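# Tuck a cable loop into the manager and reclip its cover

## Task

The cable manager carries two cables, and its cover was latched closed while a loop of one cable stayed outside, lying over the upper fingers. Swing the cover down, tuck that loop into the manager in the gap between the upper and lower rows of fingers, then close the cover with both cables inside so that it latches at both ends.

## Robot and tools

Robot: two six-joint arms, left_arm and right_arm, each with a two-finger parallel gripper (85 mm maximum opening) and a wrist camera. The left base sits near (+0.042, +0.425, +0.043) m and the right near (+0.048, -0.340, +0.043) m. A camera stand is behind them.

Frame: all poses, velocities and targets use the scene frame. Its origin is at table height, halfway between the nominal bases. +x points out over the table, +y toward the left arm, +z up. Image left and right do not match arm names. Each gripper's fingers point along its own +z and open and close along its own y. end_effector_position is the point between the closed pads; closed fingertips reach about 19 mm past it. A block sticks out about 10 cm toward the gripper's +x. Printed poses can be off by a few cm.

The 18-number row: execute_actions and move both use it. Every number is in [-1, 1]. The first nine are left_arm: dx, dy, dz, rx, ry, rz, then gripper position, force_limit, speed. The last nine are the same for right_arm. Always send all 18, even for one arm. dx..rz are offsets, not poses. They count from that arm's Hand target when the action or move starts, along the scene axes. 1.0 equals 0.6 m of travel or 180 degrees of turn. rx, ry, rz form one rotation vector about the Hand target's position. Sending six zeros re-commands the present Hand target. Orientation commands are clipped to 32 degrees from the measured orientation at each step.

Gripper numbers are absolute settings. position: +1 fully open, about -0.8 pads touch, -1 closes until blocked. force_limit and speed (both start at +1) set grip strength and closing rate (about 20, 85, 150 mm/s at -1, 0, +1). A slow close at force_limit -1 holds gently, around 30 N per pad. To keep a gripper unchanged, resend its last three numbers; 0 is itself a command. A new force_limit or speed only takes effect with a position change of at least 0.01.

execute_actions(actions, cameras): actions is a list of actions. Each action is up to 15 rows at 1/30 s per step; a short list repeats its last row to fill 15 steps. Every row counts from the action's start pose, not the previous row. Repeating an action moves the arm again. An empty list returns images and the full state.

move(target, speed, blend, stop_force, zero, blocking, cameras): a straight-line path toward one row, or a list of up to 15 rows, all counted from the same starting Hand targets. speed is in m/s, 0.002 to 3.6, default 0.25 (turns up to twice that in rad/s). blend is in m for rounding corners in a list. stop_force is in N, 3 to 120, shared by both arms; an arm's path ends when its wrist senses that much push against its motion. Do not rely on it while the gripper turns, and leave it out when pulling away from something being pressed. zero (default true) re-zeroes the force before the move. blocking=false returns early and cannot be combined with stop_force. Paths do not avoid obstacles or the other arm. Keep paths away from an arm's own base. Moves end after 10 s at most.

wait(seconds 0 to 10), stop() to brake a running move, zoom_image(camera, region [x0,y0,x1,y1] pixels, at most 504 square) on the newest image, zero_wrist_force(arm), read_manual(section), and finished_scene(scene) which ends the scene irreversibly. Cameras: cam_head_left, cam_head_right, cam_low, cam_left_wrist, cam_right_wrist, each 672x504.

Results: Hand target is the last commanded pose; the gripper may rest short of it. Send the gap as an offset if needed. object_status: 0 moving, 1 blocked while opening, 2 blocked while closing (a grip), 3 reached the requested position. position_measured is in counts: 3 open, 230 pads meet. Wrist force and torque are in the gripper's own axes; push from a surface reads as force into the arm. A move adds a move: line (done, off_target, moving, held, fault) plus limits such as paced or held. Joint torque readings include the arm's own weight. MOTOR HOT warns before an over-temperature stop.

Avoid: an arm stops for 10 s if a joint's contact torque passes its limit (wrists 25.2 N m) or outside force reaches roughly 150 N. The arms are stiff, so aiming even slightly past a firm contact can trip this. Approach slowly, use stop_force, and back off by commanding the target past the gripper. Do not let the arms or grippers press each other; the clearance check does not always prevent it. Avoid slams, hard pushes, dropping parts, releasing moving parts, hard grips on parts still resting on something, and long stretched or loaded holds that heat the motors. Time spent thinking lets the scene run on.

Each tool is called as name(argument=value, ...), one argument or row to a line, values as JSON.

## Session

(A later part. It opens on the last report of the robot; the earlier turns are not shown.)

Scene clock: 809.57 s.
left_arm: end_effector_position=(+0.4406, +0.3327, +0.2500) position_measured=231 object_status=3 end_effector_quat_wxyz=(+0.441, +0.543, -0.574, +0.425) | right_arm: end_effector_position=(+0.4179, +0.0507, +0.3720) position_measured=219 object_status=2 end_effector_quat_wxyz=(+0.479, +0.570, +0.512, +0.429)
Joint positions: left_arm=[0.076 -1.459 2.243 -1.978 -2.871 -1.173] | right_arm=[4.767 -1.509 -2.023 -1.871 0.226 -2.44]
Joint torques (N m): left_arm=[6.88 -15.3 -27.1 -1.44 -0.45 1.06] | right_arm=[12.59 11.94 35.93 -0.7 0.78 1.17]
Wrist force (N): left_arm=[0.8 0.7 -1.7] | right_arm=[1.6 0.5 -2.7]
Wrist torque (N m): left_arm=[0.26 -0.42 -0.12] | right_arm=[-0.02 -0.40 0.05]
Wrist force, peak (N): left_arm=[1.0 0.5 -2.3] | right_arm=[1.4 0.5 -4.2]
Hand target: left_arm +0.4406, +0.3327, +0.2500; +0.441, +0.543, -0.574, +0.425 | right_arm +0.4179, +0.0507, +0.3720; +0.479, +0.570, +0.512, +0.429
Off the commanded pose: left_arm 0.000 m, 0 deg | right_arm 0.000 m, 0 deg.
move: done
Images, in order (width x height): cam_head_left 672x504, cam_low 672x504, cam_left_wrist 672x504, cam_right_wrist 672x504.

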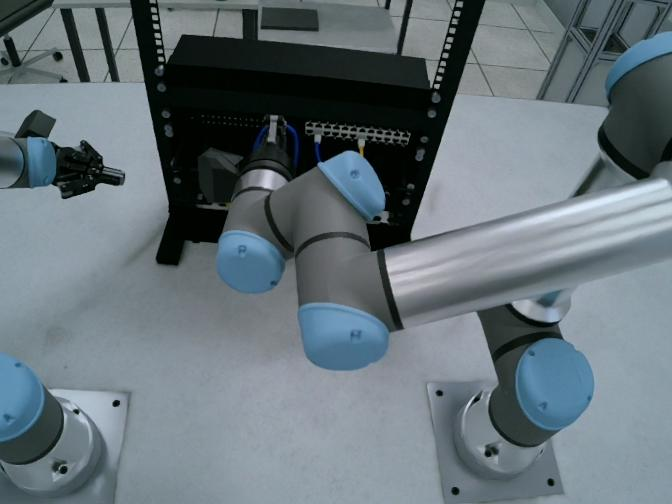

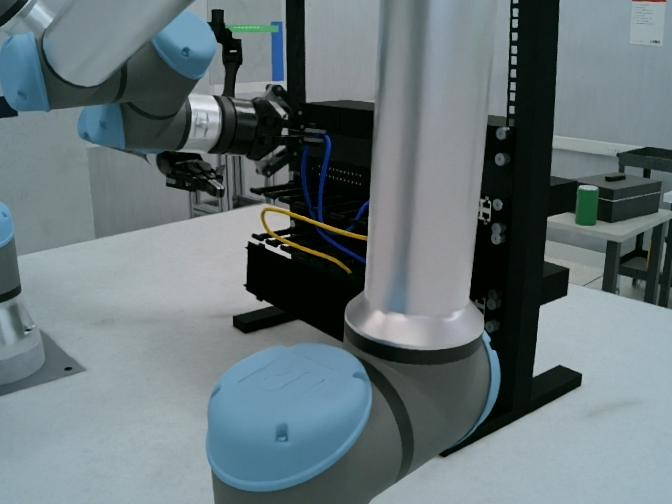

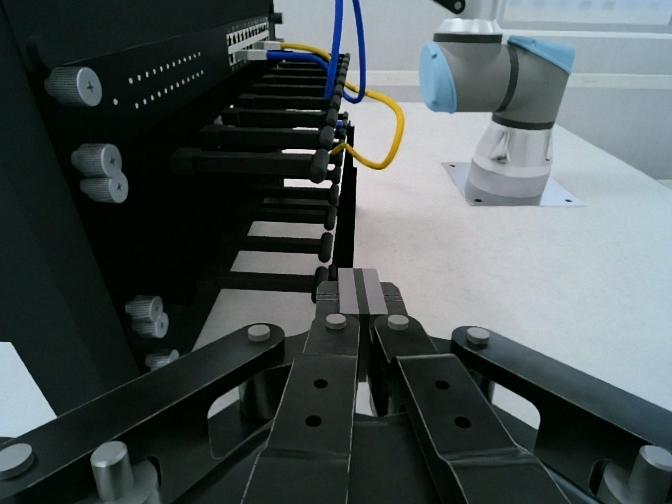

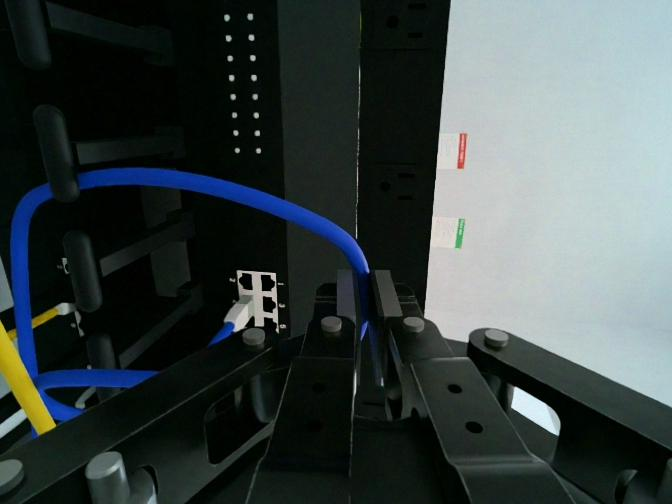

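zoom_image(
  camera="cam_right_wrist",
  region=[0, 80, 300, 440],
)

zoom_image(
  camera="cam_low",
  region=[230, 120, 390, 280],
)

Scaled by 1.400 from the camera's 672x504 image, which has a finer 960x720 frame.

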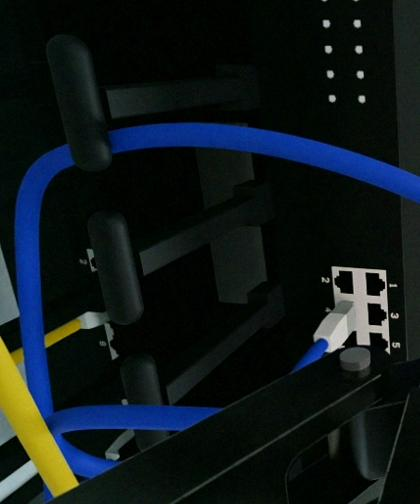

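Scaled by 3.150 from the camera's 672x504 image, which has a finer 960x720 frame.

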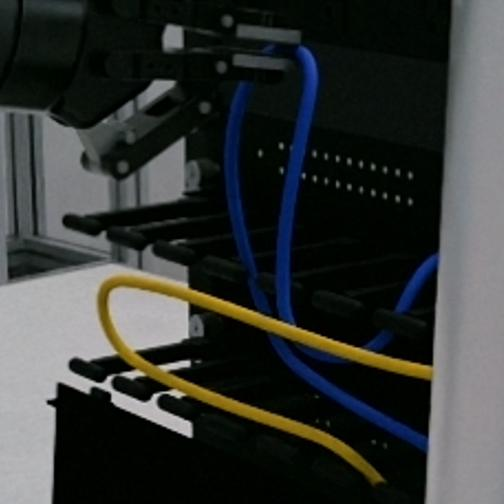

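move(
  target=[0,0,0,0,0,0,-1,-0.8,-0.5,-0.0911,0.0099,-0.0283,0,0,0,-1,-0.9,-0.8],
  speed=0.06,
  stop_force=14,
  cameras=["cam_right_wrist","cam_low","cam_left_wrist"],
)

zoom_image(
  camera="cam_right_wrist",
  region=[0, 80, 300, 440],
)

zoom_image(
  camera="cam_low",
  region=[230, 120, 390, 280],
)

Scene clock: 838.53 s.
left_arm: end_effector_position=(+0.4406, +0.3327, +0.2500) position_measured=231 object_status=3 end_effector_quat_wxyz=(+0.441, +0.543, -0.574, +0.425) | right_arm: end_effector_position=(+0.3632, +0.0567, +0.3551) position_measured=219 object_status=2 end_effector_quat_wxyz=(+0.479, +0.570, +0.512, +0.429)
Joint positions: left_arm=[0.076 -1.459 2.243 -1.978 -2.871 -1.173] | right_arm=[4.898 -1.546 -1.978 -2.188 0.325 -2.119]
Joint torques (N m): left_arm=[7.27 -14.67 -26.11 -1.48 -0.67 0.93] | right_arm=[14.01 11.08 33.89 -1.45 1.34 1.24]
Wrist force (N): left_arm=[0.8 0.7 -1.9] | right_arm=[1.5 0.4 -3.1]
Wrist torque (N m): left_arm=[0.26 -0.41 -0.11] | right_arm=[-0.06 -0.38 0.03]
Wrist force, peak (N): left_arm=[1.1 0.9 -2.4] | right_arm=[1.8 0.2 -3.4]
Hand target: left_arm +0.4406, +0.3327, +0.2500; +0.441, +0.543, -0.574, +0.425 | right_arm +0.3632, +0.0567, +0.3551; +0.479, +0.570, +0.512, +0.429
Off the commanded pose: left_arm 0.000 m, 0 deg | right_arm 0.000 m, 0 deg.
move: done
Images, in order (width x height): cam_low 672x504, cam_left_wrist 672x504, cam_right_wrist 672x504.

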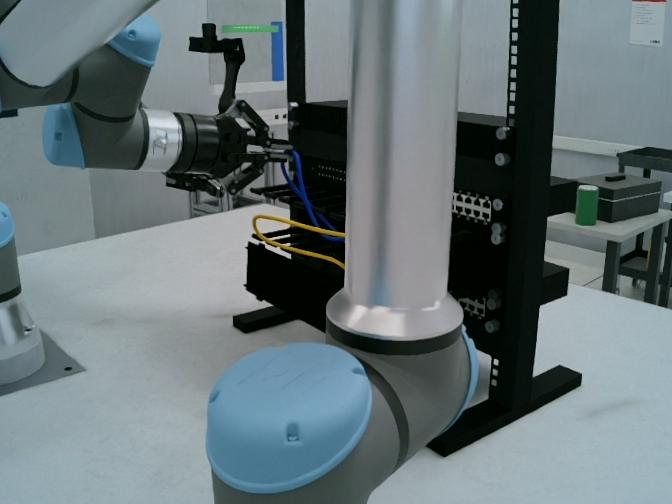

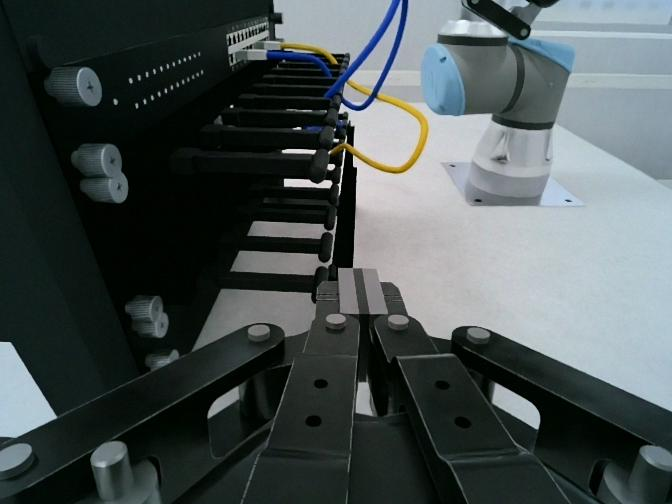

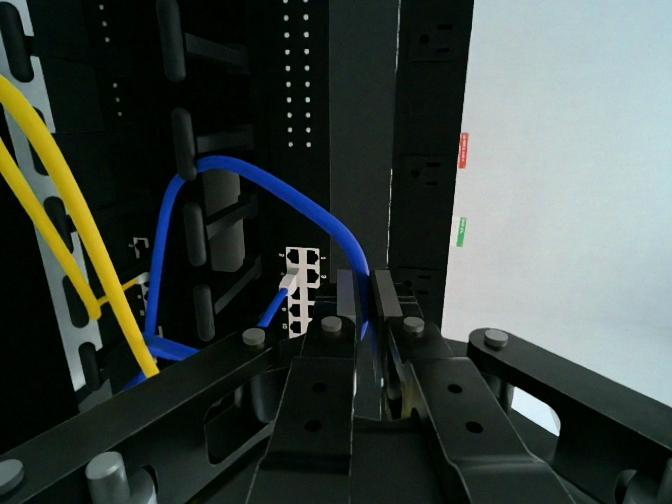

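Scaled by 1.400 from the camera's 672x504 image, which has a finer 960x720 frame.

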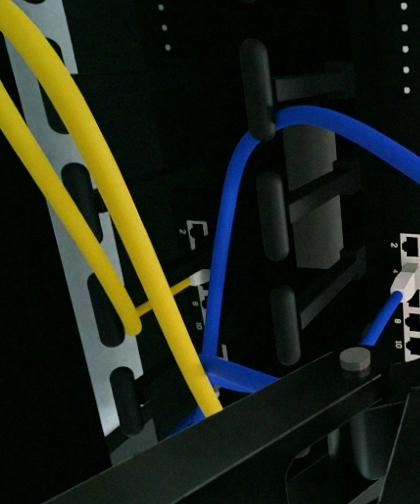

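Scaled by 3.150 from the camera's 672x504 image, which has a finer 960x720 frame.

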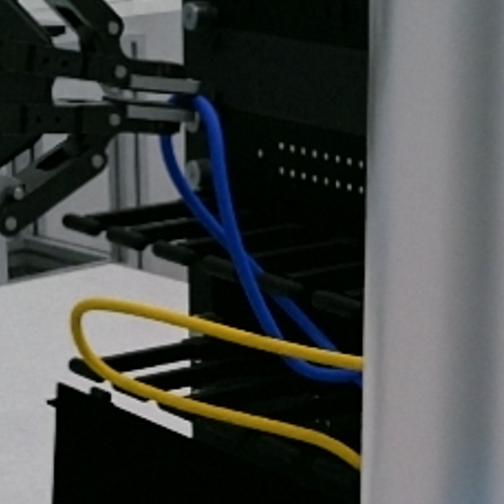

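zoom_image(
  camera="cam_left_wrist",
  region=[280, 0, 440, 180],
)

Scaled by 2.800 from the camera's 672x504 image, which has a finer 960x720 frame.

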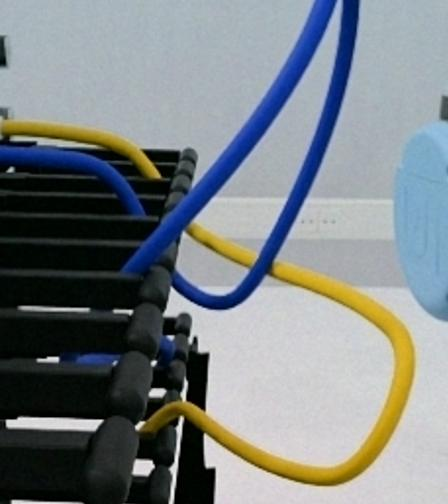

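move(
  target=[0,0,0,0,0,0,-1,-0.8,-0.5,-0.0595,-0.0070,-0.075,0,0,0,-1,-0.9,-0.8],
  speed=0.06,
  stop_force=12,
  cameras=["cam_right_wrist","cam_low","cam_left_wrist"],
)

zoom_image(
  camera="cam_left_wrist",
  region=[280, 0, 440, 180],
)

zoom_image(
  camera="cam_low",
  region=[230, 120, 390, 280],
)

Scene clock: 873.90 s.
left_arm: end_effector_position=(+0.4406, +0.3327, +0.2500) position_measured=231 object_status=3 end_effector_quat_wxyz=(+0.441, +0.543, -0.574, +0.425) | right_arm: end_effector_position=(+0.3275, +0.0525, +0.3101) position_measured=219 object_status=2 end_effector_quat_wxyz=(+0.479, +0.570, +0.512, +0.429)
Joint positions: left_arm=[0.076 -1.459 2.243 -1.978 -2.871 -1.173] | right_arm=[4.987 -1.594 -2.042 -2.191 0.403 -1.996]
Joint torques (N m): left_arm=[7.46 -14.76 -26.54 -1.47 -0.57 0.89] | right_arm=[13.69 13.09 8.53 3.07 1.8 1.15]
Wrist force (N): left_arm=[0.9 0.6 -2.0] | right_arm=[1.7 0.7 -3.0]
Wrist torque (N m): left_arm=[0.25 -0.44 -0.12] | right_arm=[-0.08 -0.41 0.05]
Wrist force, peak (N): left_arm=[1.2 0.8 -2.2] | right_arm=[1.8 1.3 -3.3]
Hand target: left_arm +0.4406, +0.3327, +0.2500; +0.441, +0.543, -0.574, +0.425 | right_arm +0.3275, +0.0525, +0.3101; +0.479, +0.570, +0.512, +0.429
Off the commanded pose: left_arm 0.000 m, 0 deg | right_arm 0.000 m, 0 deg.
move: done
Images, in order (width x height): cam_low 672x504, cam_left_wrist 672x504, cam_right_wrist 672x504.

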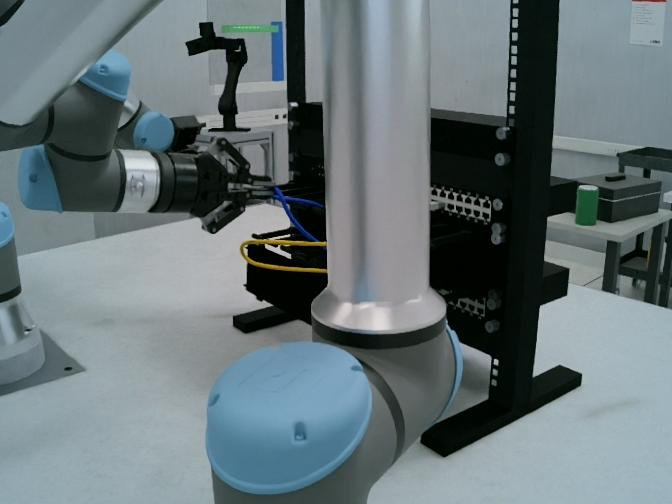

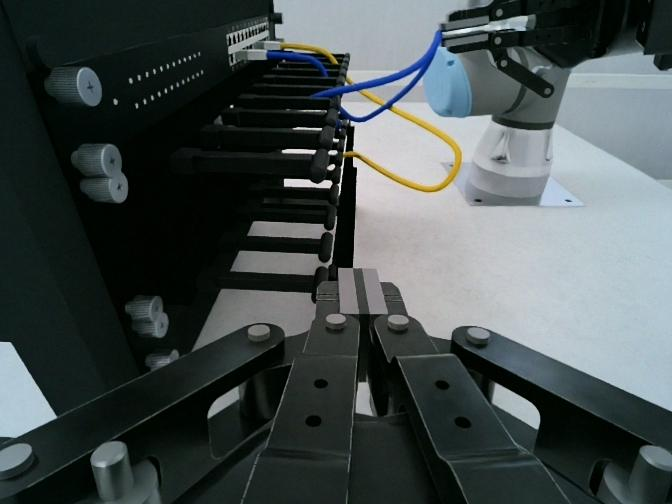

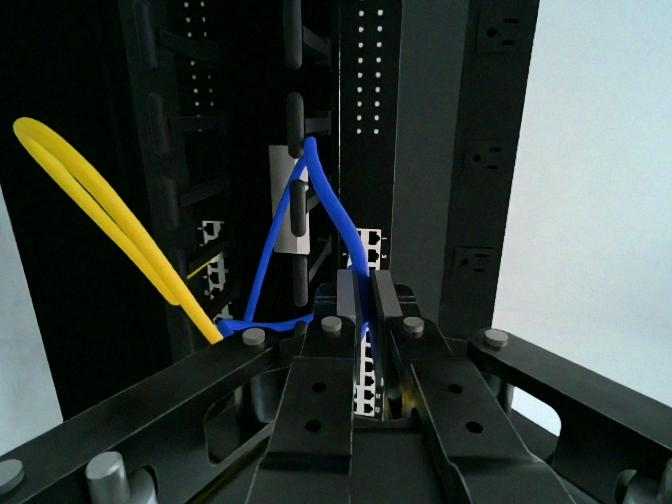

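Scaled by 2.800 from the camera's 672x504 image, which has a finer 960x720 frame.

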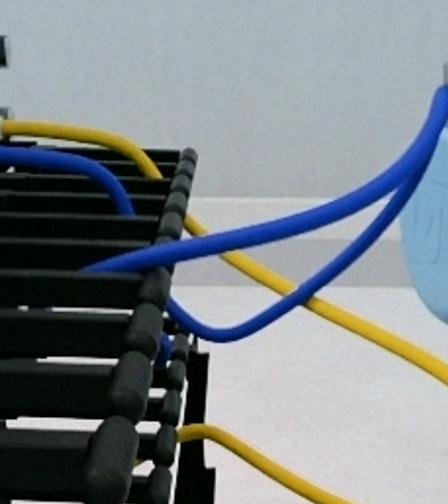

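Scaled by 3.150 from the camera's 672x504 image, which has a finer 960x720 frame.

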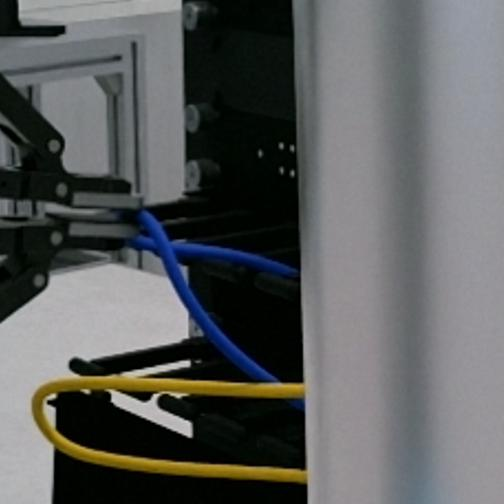

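move(
  target=[0,0,0,0,0,0,-1,-0.8,-0.5,-0.0083,0.0009,-0.09,0,0,0,-1,-0.9,-0.8],
  speed=0.06,
  stop_force=12,
  cameras=["cam_right_wrist","cam_low","cam_left_wrist"],
)

zoom_image(
  camera="cam_left_wrist",
  region=[280, 20, 480, 220],
)

zoom_image(
  camera="cam_low",
  region=[210, 160, 370, 300],
)

Scene clock: 929.40 s.
left_arm: end_effector_position=(+0.4406, +0.3327, +0.2500) position_measured=231 object_status=3 end_effector_quat_wxyz=(+0.441, +0.543, -0.574, +0.425) | right_arm: end_effector_position=(+0.3225, +0.0530, +0.2561) position_measured=219 object_status=2 end_effector_quat_wxyz=(+0.479, +0.570, +0.512, +0.429)
Joint positions: left_arm=[0.076 -1.459 2.243 -1.978 -2.871 -1.173] | right_arm=[4.999 -1.675 -2.117 -2.047 0.413 -1.983]
Joint torques (N m): left_arm=[6.86 -14.86 -26.54 -1.61 -0.61 0.75] | right_arm=[13.56 14.62 6.41 3.39 1.81 -1.33]
Wrist force (N): left_arm=[1.0 0.7 -2.2] | right_arm=[1.7 1.3 -3.3]
Wrist torque (N m): left_arm=[0.25 -0.44 -0.12] | right_arm=[-0.04 -0.39 0.09]
Wrist force, peak (N): left_arm=[1.0 0.8 -2.2] | right_arm=[1.7 1.2 -3.7]
Hand target: left_arm +0.4406, +0.3327, +0.2500; +0.441, +0.543, -0.574, +0.425 | right_arm +0.3225, +0.0530, +0.2561; +0.479, +0.570, +0.512, +0.429
Off the commanded pose: left_arm 0.000 m, 0 deg | right_arm 0.000 m, 0 deg.
move: done
Images, in order (width x height): cam_low 672x504, cam_left_wrist 672x504, cam_right_wrist 672x504.

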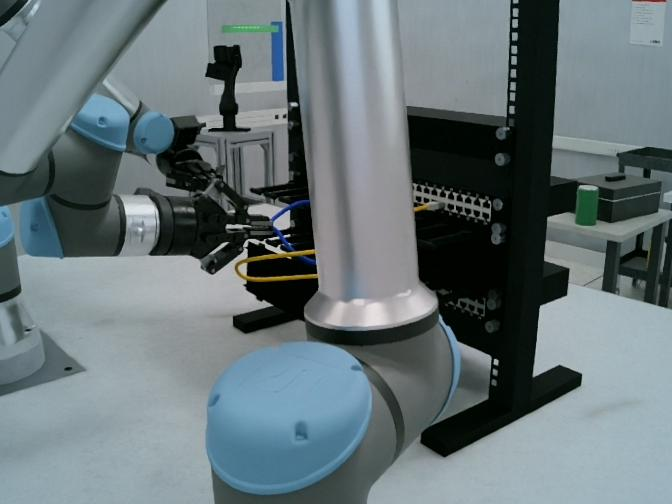

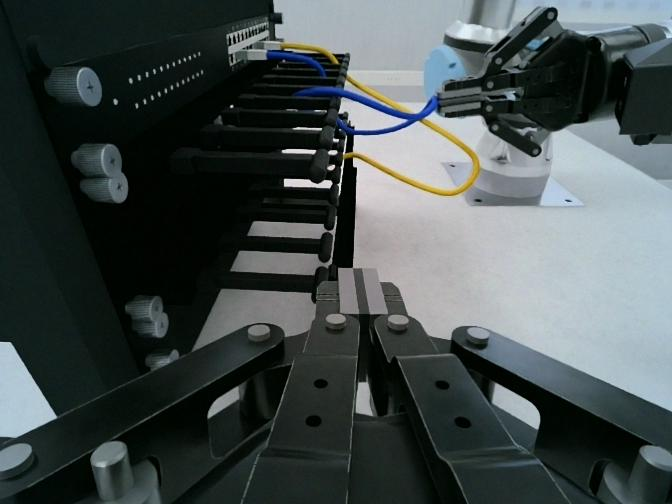

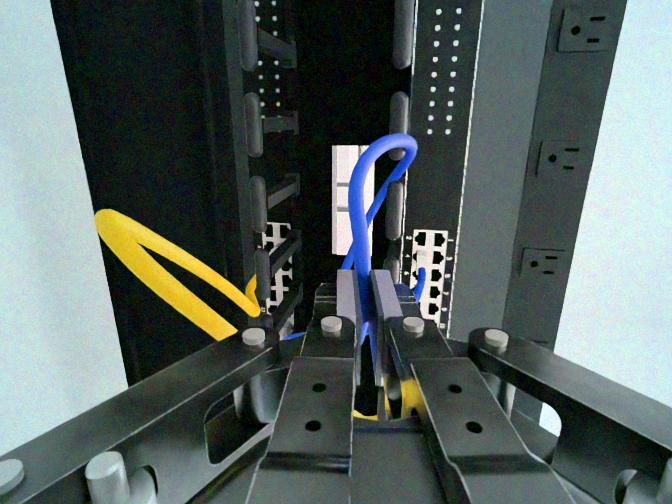

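Scaled by 2.520 from the camera's 672x504 image, which has a finer 960x720 frame.

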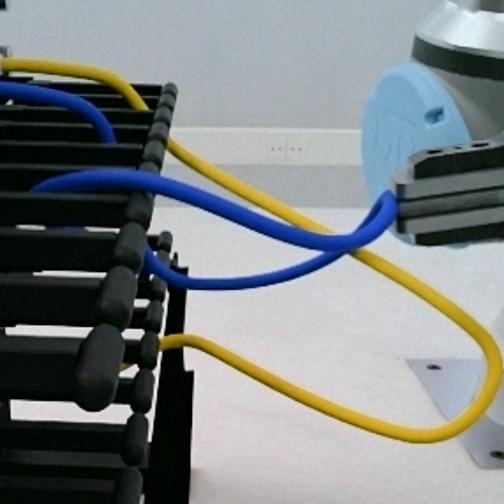

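Scaled by 3.150 from the camera's 672x504 image, which has a finer 960x720 frame.

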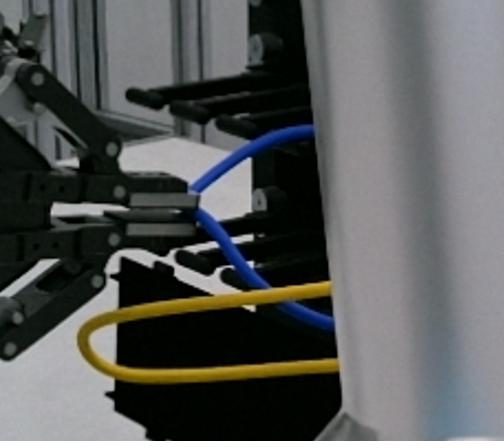

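move(
  target=[0,0,0,0,0,0,-1,-0.8,-0.5,0.0222,0.0503,-0.0683,0,0,0,-1,-0.9,-0.8],
  speed=0.06,
  stop_force=12,
  cameras=["cam_right_wrist","cam_low","cam_left_wrist"],
)

zoom_image(
  camera="cam_left_wrist",
  region=[280, 20, 480, 220],
)

zoom_image(
  camera="cam_right_wrist",
  region=[200, 80, 500, 340],
)

Scene clock: 956.27 s.
left_arm: end_effector_position=(+0.4406, +0.3327, +0.2500) position_measured=231 object_status=3 end_effector_quat_wxyz=(+0.441, +0.543, -0.574, +0.425) | right_arm: end_effector_position=(+0.3359, +0.0832, +0.2151) position_measured=231 object_status=3 end_effector_quat_wxyz=(+0.479, +0.570, +0.512, +0.429)
Joint positions: left_arm=[0.076 -1.459 2.243 -1.978 -2.871 -1.173] | right_arm=[4.95 -1.81 -2.095 -1.881 0.37 -2.041]
Joint torques (N m): left_arm=[6.97 -14.78 -27.18 -1.63 -0.63 0.96] | right_arm=[-13.94 18.1 28.21 3.53 -3.35 -1.12]
Wrist force (N): left_arm=[0.9 0.8 -2.2] | right_arm=[1.8 0.4 -3.6]
Wrist torque (N m): left_arm=[0.28 -0.44 -0.12] | right_arm=[-0.05 -0.41 0.21]
Wrist force, peak (N): left_arm=[0.9 0.6 -2.4] | right_arm=[2.1 0.2 -4.0]
Hand target: left_arm +0.4406, +0.3327, +0.2500; +0.441, +0.543, -0.574, +0.425 | right_arm +0.3359, +0.0832, +0.2151; +0.479, +0.570, +0.512, +0.429
Off the commanded pose: left_arm 0.000 m, 0 deg | right_arm 0.000 m, 0 deg.
move: done
Images, in order (width x height): cam_low 672x504, cam_left_wrist 672x504, cam_right_wrist 672x504.

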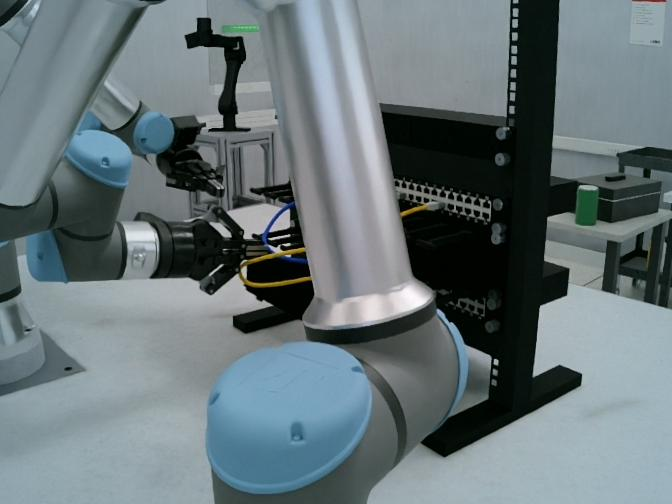

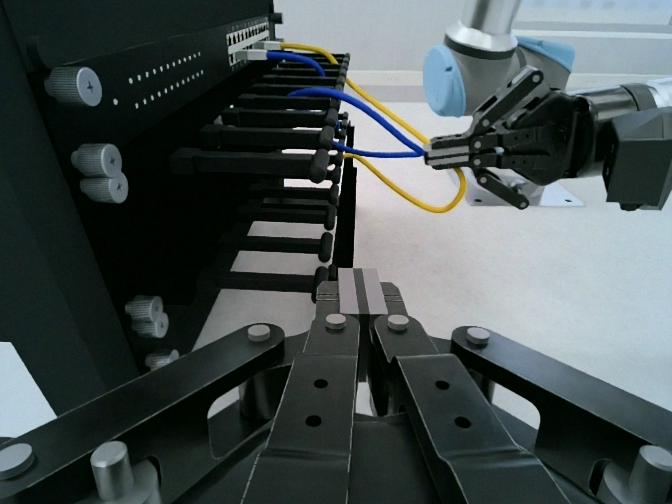

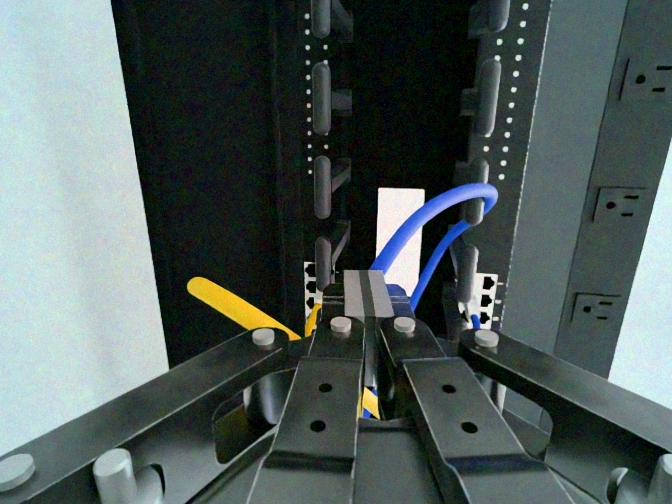

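Scaled by 2.520 from the camera's 672x504 image, which has a finer 960x720 frame.

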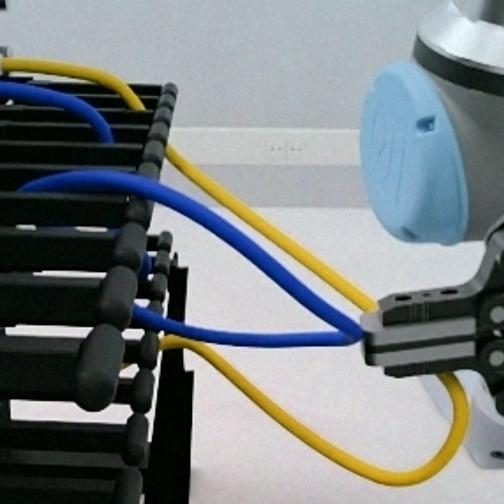

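Scaled by 1.680 from the camera's 672x504 image, which has a finer 960x720 frame.

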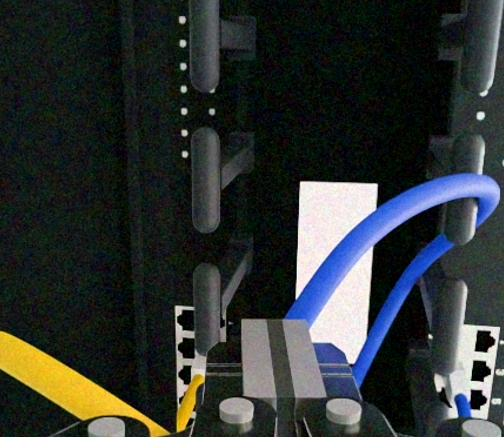

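move(
  target=[
    [0,0,0,0,0,0,-1,-0.8,-0.5,-0.1243,0.0135,0,0,0,0,-1,-0.9,-0.8],
    [0,0,0,0,0,0,-1,-0.8,-0.5,-0.1243,0.0135,0.075,0.4888,-0.0310,-0.1087,-1,-0.9,-0.8],
  ],
  speed=[0.06,0.2],
  cameras=["cam_right_wrist","cam_low","cam_left_wrist"],
)

zoom_image(
  camera="cam_left_wrist",
  region=[280, 20, 480, 220],
)

zoom_image(
  camera="cam_right_wrist",
  region=[150, 60, 600, 340],
)

Scene clock: 984.10 s.
left_arm: end_effector_position=(+0.4406, +0.3327, +0.2500) position_measured=231 object_status=3 end_effector_quat_wxyz=(+0.441, +0.543, -0.574, +0.425) | right_arm: end_effector_position=(+0.2613, +0.0913, +0.2601) position_measured=231 object_status=3 end_effector_quat_wxyz=(+0.033, +0.792, -0.044, +0.608)
Joint positions: left_arm=[0.076 -1.459 2.243 -1.978 -2.871 -1.173] | right_arm=[5.098 -1.713 -2.003 -2.039 0.54 -0.463]
Joint torques (N m): left_arm=[6.63 -14.22 -27.25 -1.63 -0.65 0.85] | right_arm=[12.97 30.87 30.97 -2.36 -3.41 1.26]
Wrist force (N): left_arm=[1.0 0.8 -2.2] | right_arm=[-0.3 -0.5 -2.8]
Wrist torque (N m): left_arm=[0.27 -0.44 -0.12] | right_arm=[0.02 0.08 -0.29]
Wrist force, peak (N): left_arm=[1.3 0.6 -2.4] | right_arm=[1.8 0.1 -4.1]
Hand target: left_arm +0.4406, +0.3327, +0.2500; +0.441, +0.543, -0.574, +0.425 | right_arm +0.2613, +0.0913, +0.2601; +0.033, +0.792, -0.044, +0.608
Off the commanded pose: left_arm 0.000 m, 0 deg | right_arm 0.000 m, 0 deg.
move: done
Images, in order (width x height): cam_low 672x504, cam_left_wrist 672x504, cam_right_wrist 672x504.

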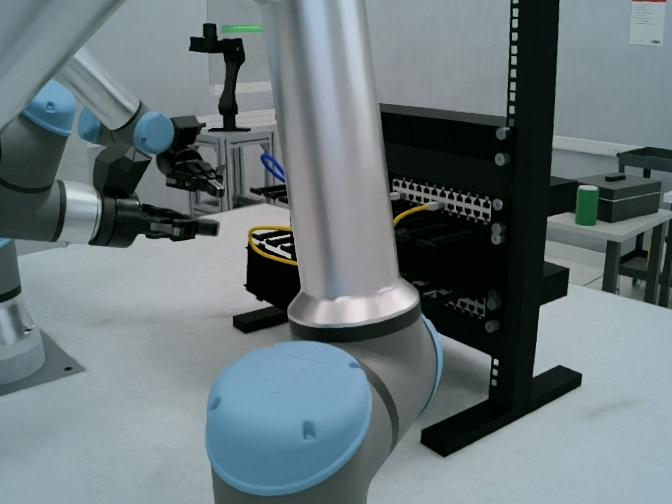

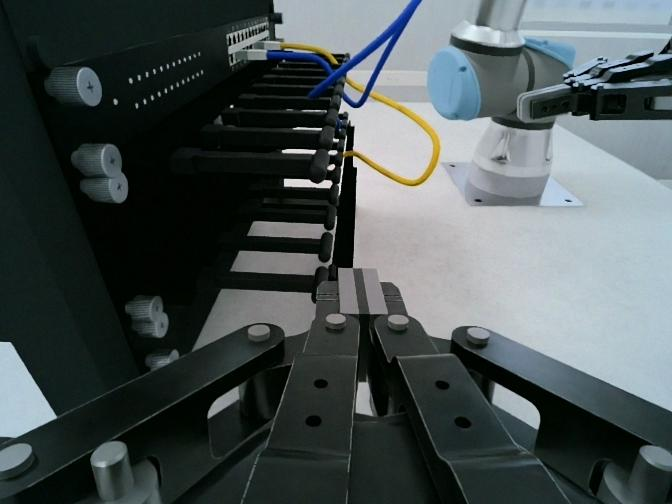

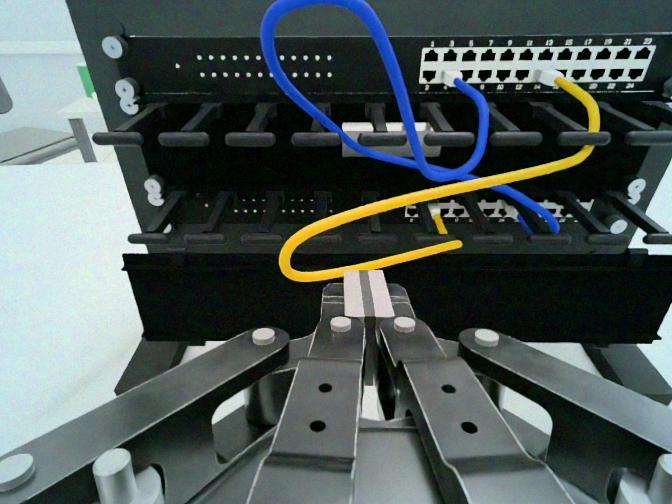

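Scaled by 2.520 from the camera's 672x504 image, which has a finer 960x720 frame.

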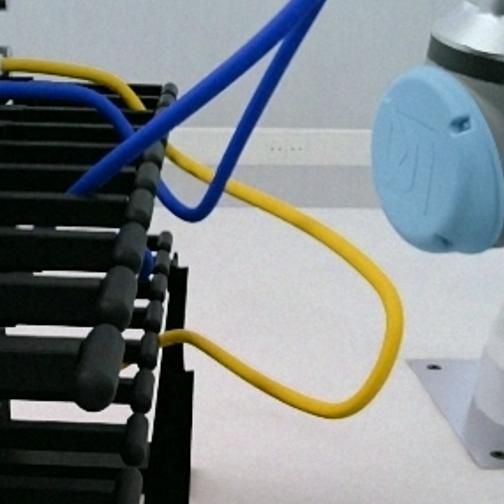

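Scaled by 1.120 from the camera's 672x504 image, which has a finer 960x720 frame.

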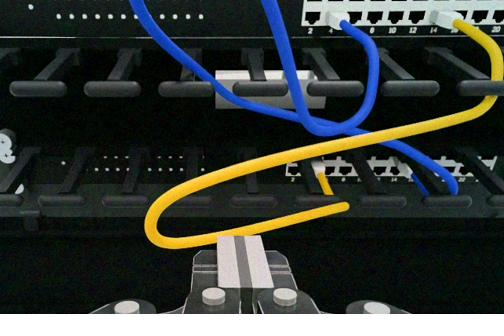

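zoom_image(
  camera="cam_right_wrist",
  region=[280, 80, 500, 220],
)

move(
  target=[0,0,0,0,0,0,-1,-0.8,-0.5,-0.02,-0.03,0.15,0,0,0,-0.2,-0.9,-0.8],
  speed=0.2,
  cameras=["cam_right_wrist"],
)

Scaled by 2.291 from the camera's 672x504 image, which has a finer 960x720 frame.

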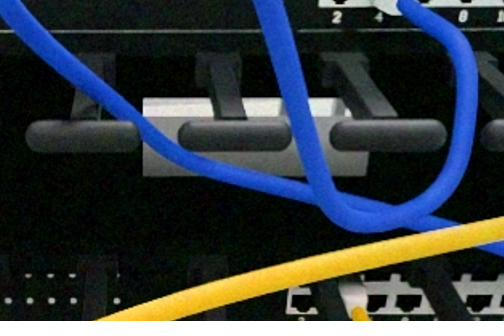

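Scene clock: 1002.37 s.
left_arm: end_effector_position=(+0.4406, +0.3327, +0.2500) position_measured=231 object_status=3 end_effector_quat_wxyz=(+0.441, +0.543, -0.574, +0.425) | right_arm: end_effector_position=(+0.2493, +0.0733, +0.3501) position_measured=154 object_status=0 end_effector_quat_wxyz=(+0.033, +0.792, -0.044, +0.608)
Joint positions: left_arm=[0.076 -1.459 2.243 -1.978 -2.871 -1.173] | right_arm=[5.139 -1.578 -1.89 -2.319 0.576 -0.425]
Joint torques (N m): left_arm=[6.5 -15.42 -26.3 -1.66 -0.66 0.69] | right_arm=[13.39 32.28 33.94 -2.52 1.67 1.13]
Wrist force (N): left_arm=[0.9 0.8 -2.0] | right_arm=[0.1 0.1 -2.8]
Wrist torque (N m): left_arm=[0.28 -0.43 -0.11] | right_arm=[0.12 0.03 -0.30]
Wrist force, peak (N): left_arm=[1.1 0.7 -2.3] | right_arm=[1.5 0.0 -3.4]
Hand target: left_arm +0.4406, +0.3327, +0.2500; +0.441, +0.543, -0.574, +0.425 | right_arm +0.2493, +0.0733, +0.3501; +0.033, +0.792, -0.044, +0.608
Off the commanded pose: left_arm 0.000 m, 0 deg | right_arm 0.000 m, 0 deg.
move: done
Images, in order (width x height): cam_right_wrist 672x504.

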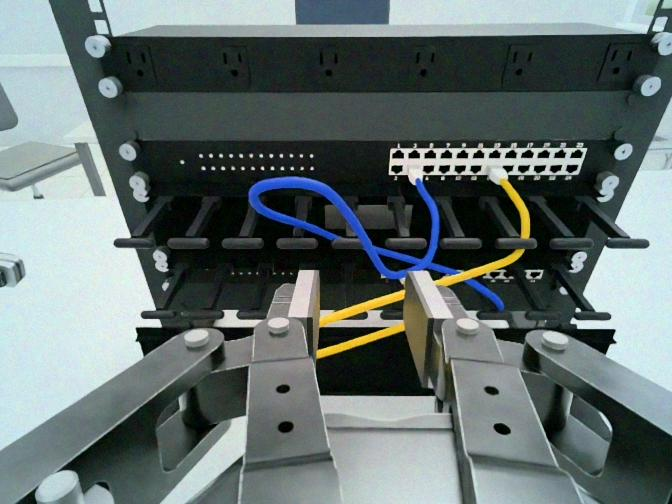

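move(
  target=[0,0,0,0,0,0,-1,-0.8,-0.5,0.0923,0.0788,-0.0083,0,0,0,-0.2,-0.9,-0.8],
  speed=0.15,
  stop_force=8,
  cameras=["cam_right_wrist","cam_low","cam_left_wrist"],
)

zoom_image(
  camera="cam_low",
  region=[210, 100, 370, 260],
)

Scene clock: 1035.63 s.
left_arm: end_effector_position=(+0.4406, +0.3327, +0.2500) position_measured=231 object_status=3 end_effector_quat_wxyz=(+0.441, +0.543, -0.574, +0.425) | right_arm: end_effector_position=(+0.3047, +0.1206, +0.3451) position_measured=154 object_status=3 end_effector_quat_wxyz=(+0.033, +0.792, -0.044, +0.608)
Joint positions: left_arm=[0.076 -1.459 2.243 -1.978 -2.871 -1.173] | right_arm=[4.987 -1.669 -1.828 -2.143 0.447 -0.592]
Joint torques (N m): left_arm=[7.04 -15.23 -27.23 -1.81 -0.73 0.7] | right_arm=[-11.9 18.38 35.5 3.97 -3.88 -1.31]
Wrist force (N): left_arm=[1.0 0.6 -1.8] | right_arm=[-0.1 0.0 -2.7]
Wrist torque (N m): left_arm=[0.24 -0.45 -0.12] | right_arm=[0.08 0.05 -0.13]
Wrist force, peak (N): left_arm=[0.9 1.0 -2.3] | right_arm=[-0.3 0.4 -3.8]
Hand target: left_arm +0.4406, +0.3327, +0.2500; +0.441, +0.543, -0.574, +0.425 | right_arm +0.3047, +0.1206, +0.3451; +0.033, +0.792, -0.044, +0.608
Off the commanded pose: left_arm 0.000 m, 0 deg | right_arm 0.000 m, 0 deg.
move: done
Images, in order (width x height): cam_low 672x504, cam_left_wrist 672x504, cam_right_wrist 672x504.

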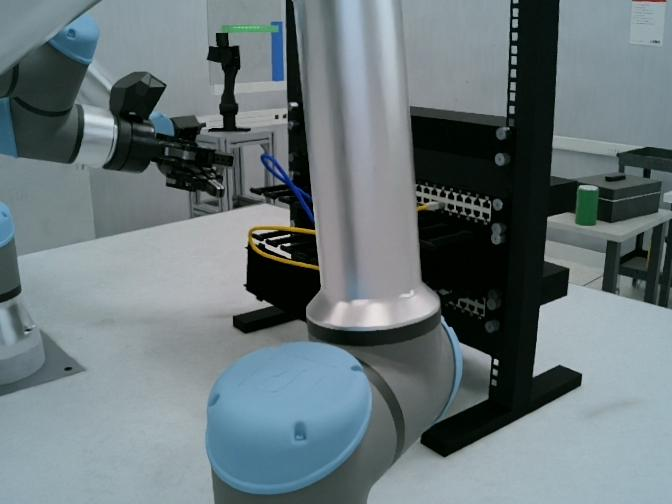

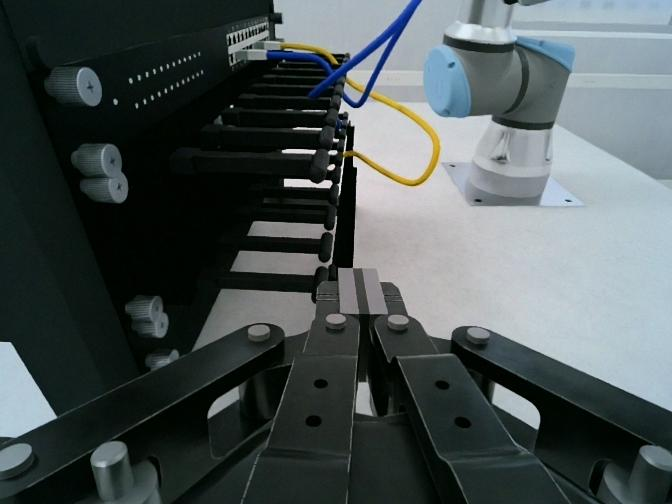

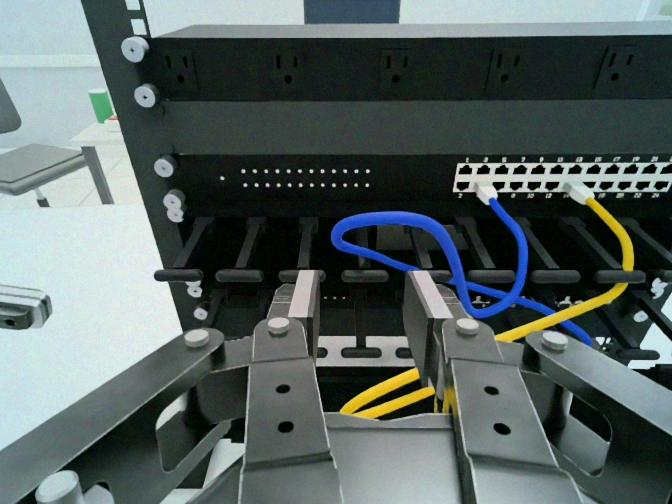

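Scaled by 3.150 from the camera's 672x504 image, which has a finer 960x720 frame.

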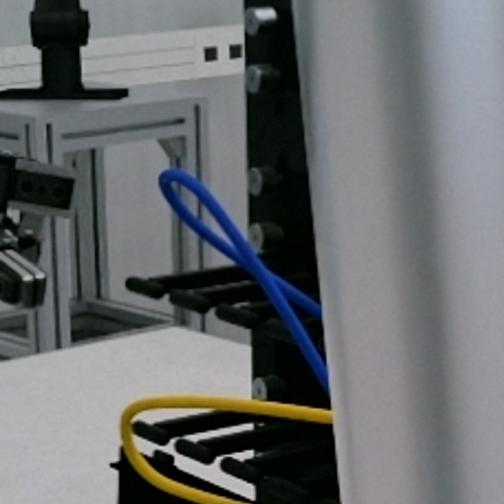

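move(
  target=[0,0,0,0,0,0,-1,-0.8,-0.5,0.0713,0.0073,-0.005,0,0,0,-0.2,-0.9,-0.8],
  speed=0.08,
  stop_force=6,
  cameras=["cam_right_wrist","cam_low"],
)

zoom_image(
  camera="cam_low",
  region=[210, 100, 370, 260],
)

Scene clock: 1056.47 s.
left_arm: end_effector_position=(+0.4406, +0.3327, +0.2500) position_measured=231 object_status=3 end_effector_quat_wxyz=(+0.441, +0.543, -0.574, +0.425) | right_arm: end_effector_position=(+0.3474, +0.1250, +0.3421) position_measured=154 object_status=3 end_effector_quat_wxyz=(+0.033, +0.792, -0.044, +0.608)
Joint positions: left_arm=[0.076 -1.459 2.243 -1.978 -2.871 -1.173] | right_arm=[4.897 -1.673 -1.856 -1.977 0.379 -0.739]
Joint torques (N m): left_arm=[6.36 -15 -27.06 -1.79 -0.66 0.86] | right_arm=[-13.88 39.62 10.45 4.16 -4.05 -1.54]
Wrist force (N): left_arm=[1.0 0.5 -1.8] | right_arm=[0.0 -0.1 -2.8]
Wrist torque (N m): left_arm=[0.22 -0.45 -0.12] | right_arm=[0.07 0.04 -0.12]
Wrist force, peak (N): left_arm=[1.1 0.9 -2.2] | right_arm=[-0.1 -0.5 -3.6]
Hand target: left_arm +0.4406, +0.3327, +0.2500; +0.441, +0.543, -0.574, +0.425 | right_arm +0.3474, +0.1250, +0.3421; +0.033, +0.792, -0.044, +0.608
Off the commanded pose: left_arm 0.000 m, 0 deg | right_arm 0.000 m, 0 deg.
move: done
Images, in order (width x height): cam_low 672x504, cam_right_wrist 672x504.

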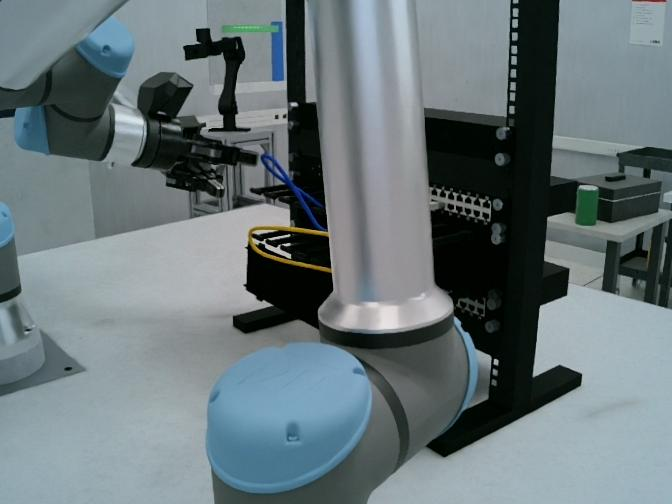

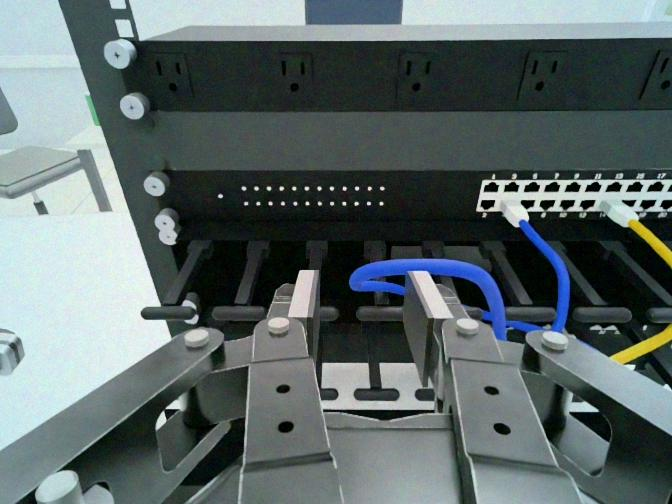

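Scaled by 3.150 from the camera's 672x504 image, which has a finer 960x720 frame.

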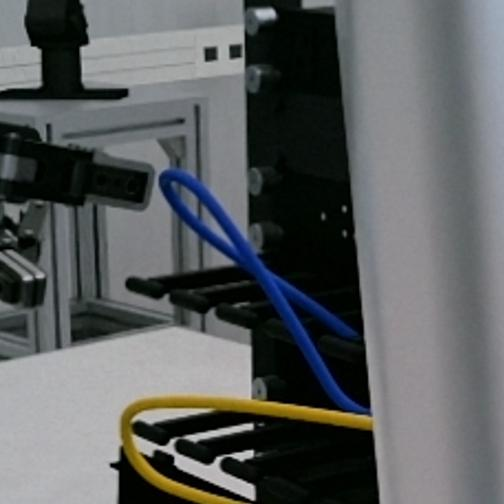

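move(
  target=[0,0,0,0,0,0,-1,-0.8,-0.5,0.0240,-0.0026,-0.0033,0,0,0,-0.2,-0.9,-0.8],
  speed=0.03,
  stop_force=6,
  cameras=["cam_right_wrist","cam_low"],
)

Scene clock: 1094.63 s.
left_arm: end_effector_position=(+0.4406, +0.3327, +0.2500) position_measured=231 object_status=3 end_effector_quat_wxyz=(+0.441, +0.543, -0.574, +0.425) | right_arm: end_effector_position=(+0.3618, +0.1234, +0.3401) position_measured=154 object_status=3 end_effector_quat_wxyz=(+0.033, +0.792, -0.044, +0.608)
Joint positions: left_arm=[0.076 -1.459 2.243 -1.978 -2.871 -1.173] | right_arm=[4.867 -1.67 -1.875 -1.905 0.358 -0.798]
Joint torques (N m): left_arm=[6.75 -15.57 -26.96 -1.68 -0.75 0.67] | right_arm=[-11.99 37.7 11.25 4.47 -3.92 -1.17]
Wrist force (N): left_arm=[1.0 0.6 -2.1] | right_arm=[0.1 -0.2 -2.9]
Wrist torque (N m): left_arm=[0.24 -0.45 -0.12] | right_arm=[0.05 0.04 -0.12]
Wrist force, peak (N): left_arm=[1.0 0.8 -2.3] | right_arm=[0.2 -0.1 -3.3]
Hand target: left_arm +0.4406, +0.3327, +0.2500; +0.441, +0.543, -0.574, +0.425 | right_arm +0.3618, +0.1234, +0.3401; +0.033, +0.792, -0.044, +0.608
Off the commanded pose: left_arm 0.000 m, 0 deg | right_arm 0.000 m, 0 deg.
move: done
Images, in order (width x height): cam_low 672x504, cam_right_wrist 672x504.

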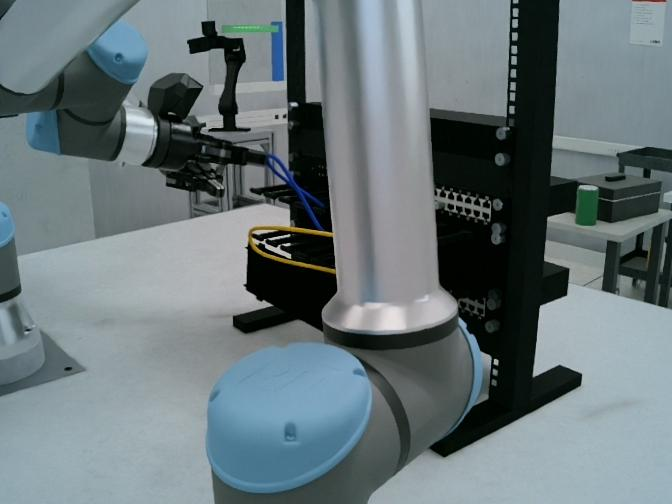

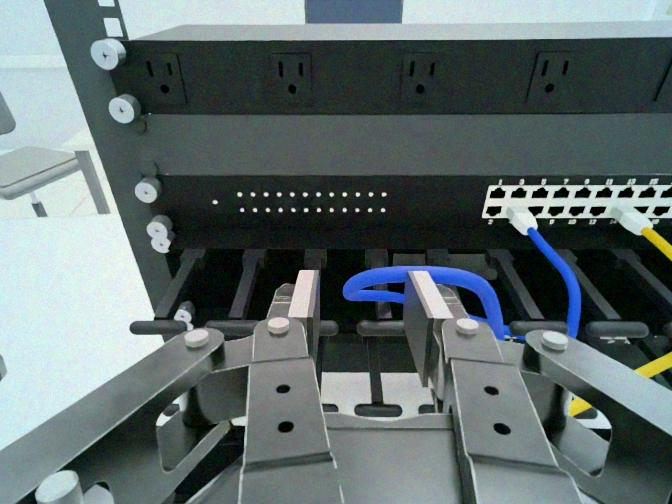

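zoom_image(
  camera="cam_right_wrist",
  region=[280, 220, 540, 420],
)

zoom_image(
  camera="cam_low",
  region=[200, 110, 360, 270],
)

Scaled by 1.938 from the camera's 672x504 image, which has a finer 960x720 frame.

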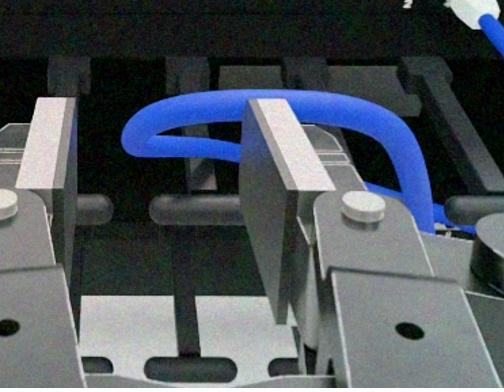

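Scaled by 3.150 from the camera's 672x504 image, which has a finer 960x720 frame.

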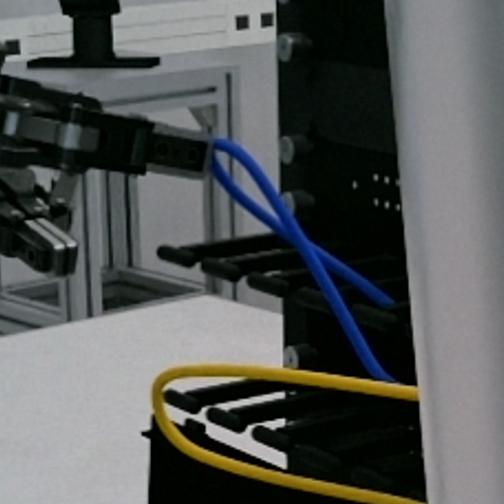

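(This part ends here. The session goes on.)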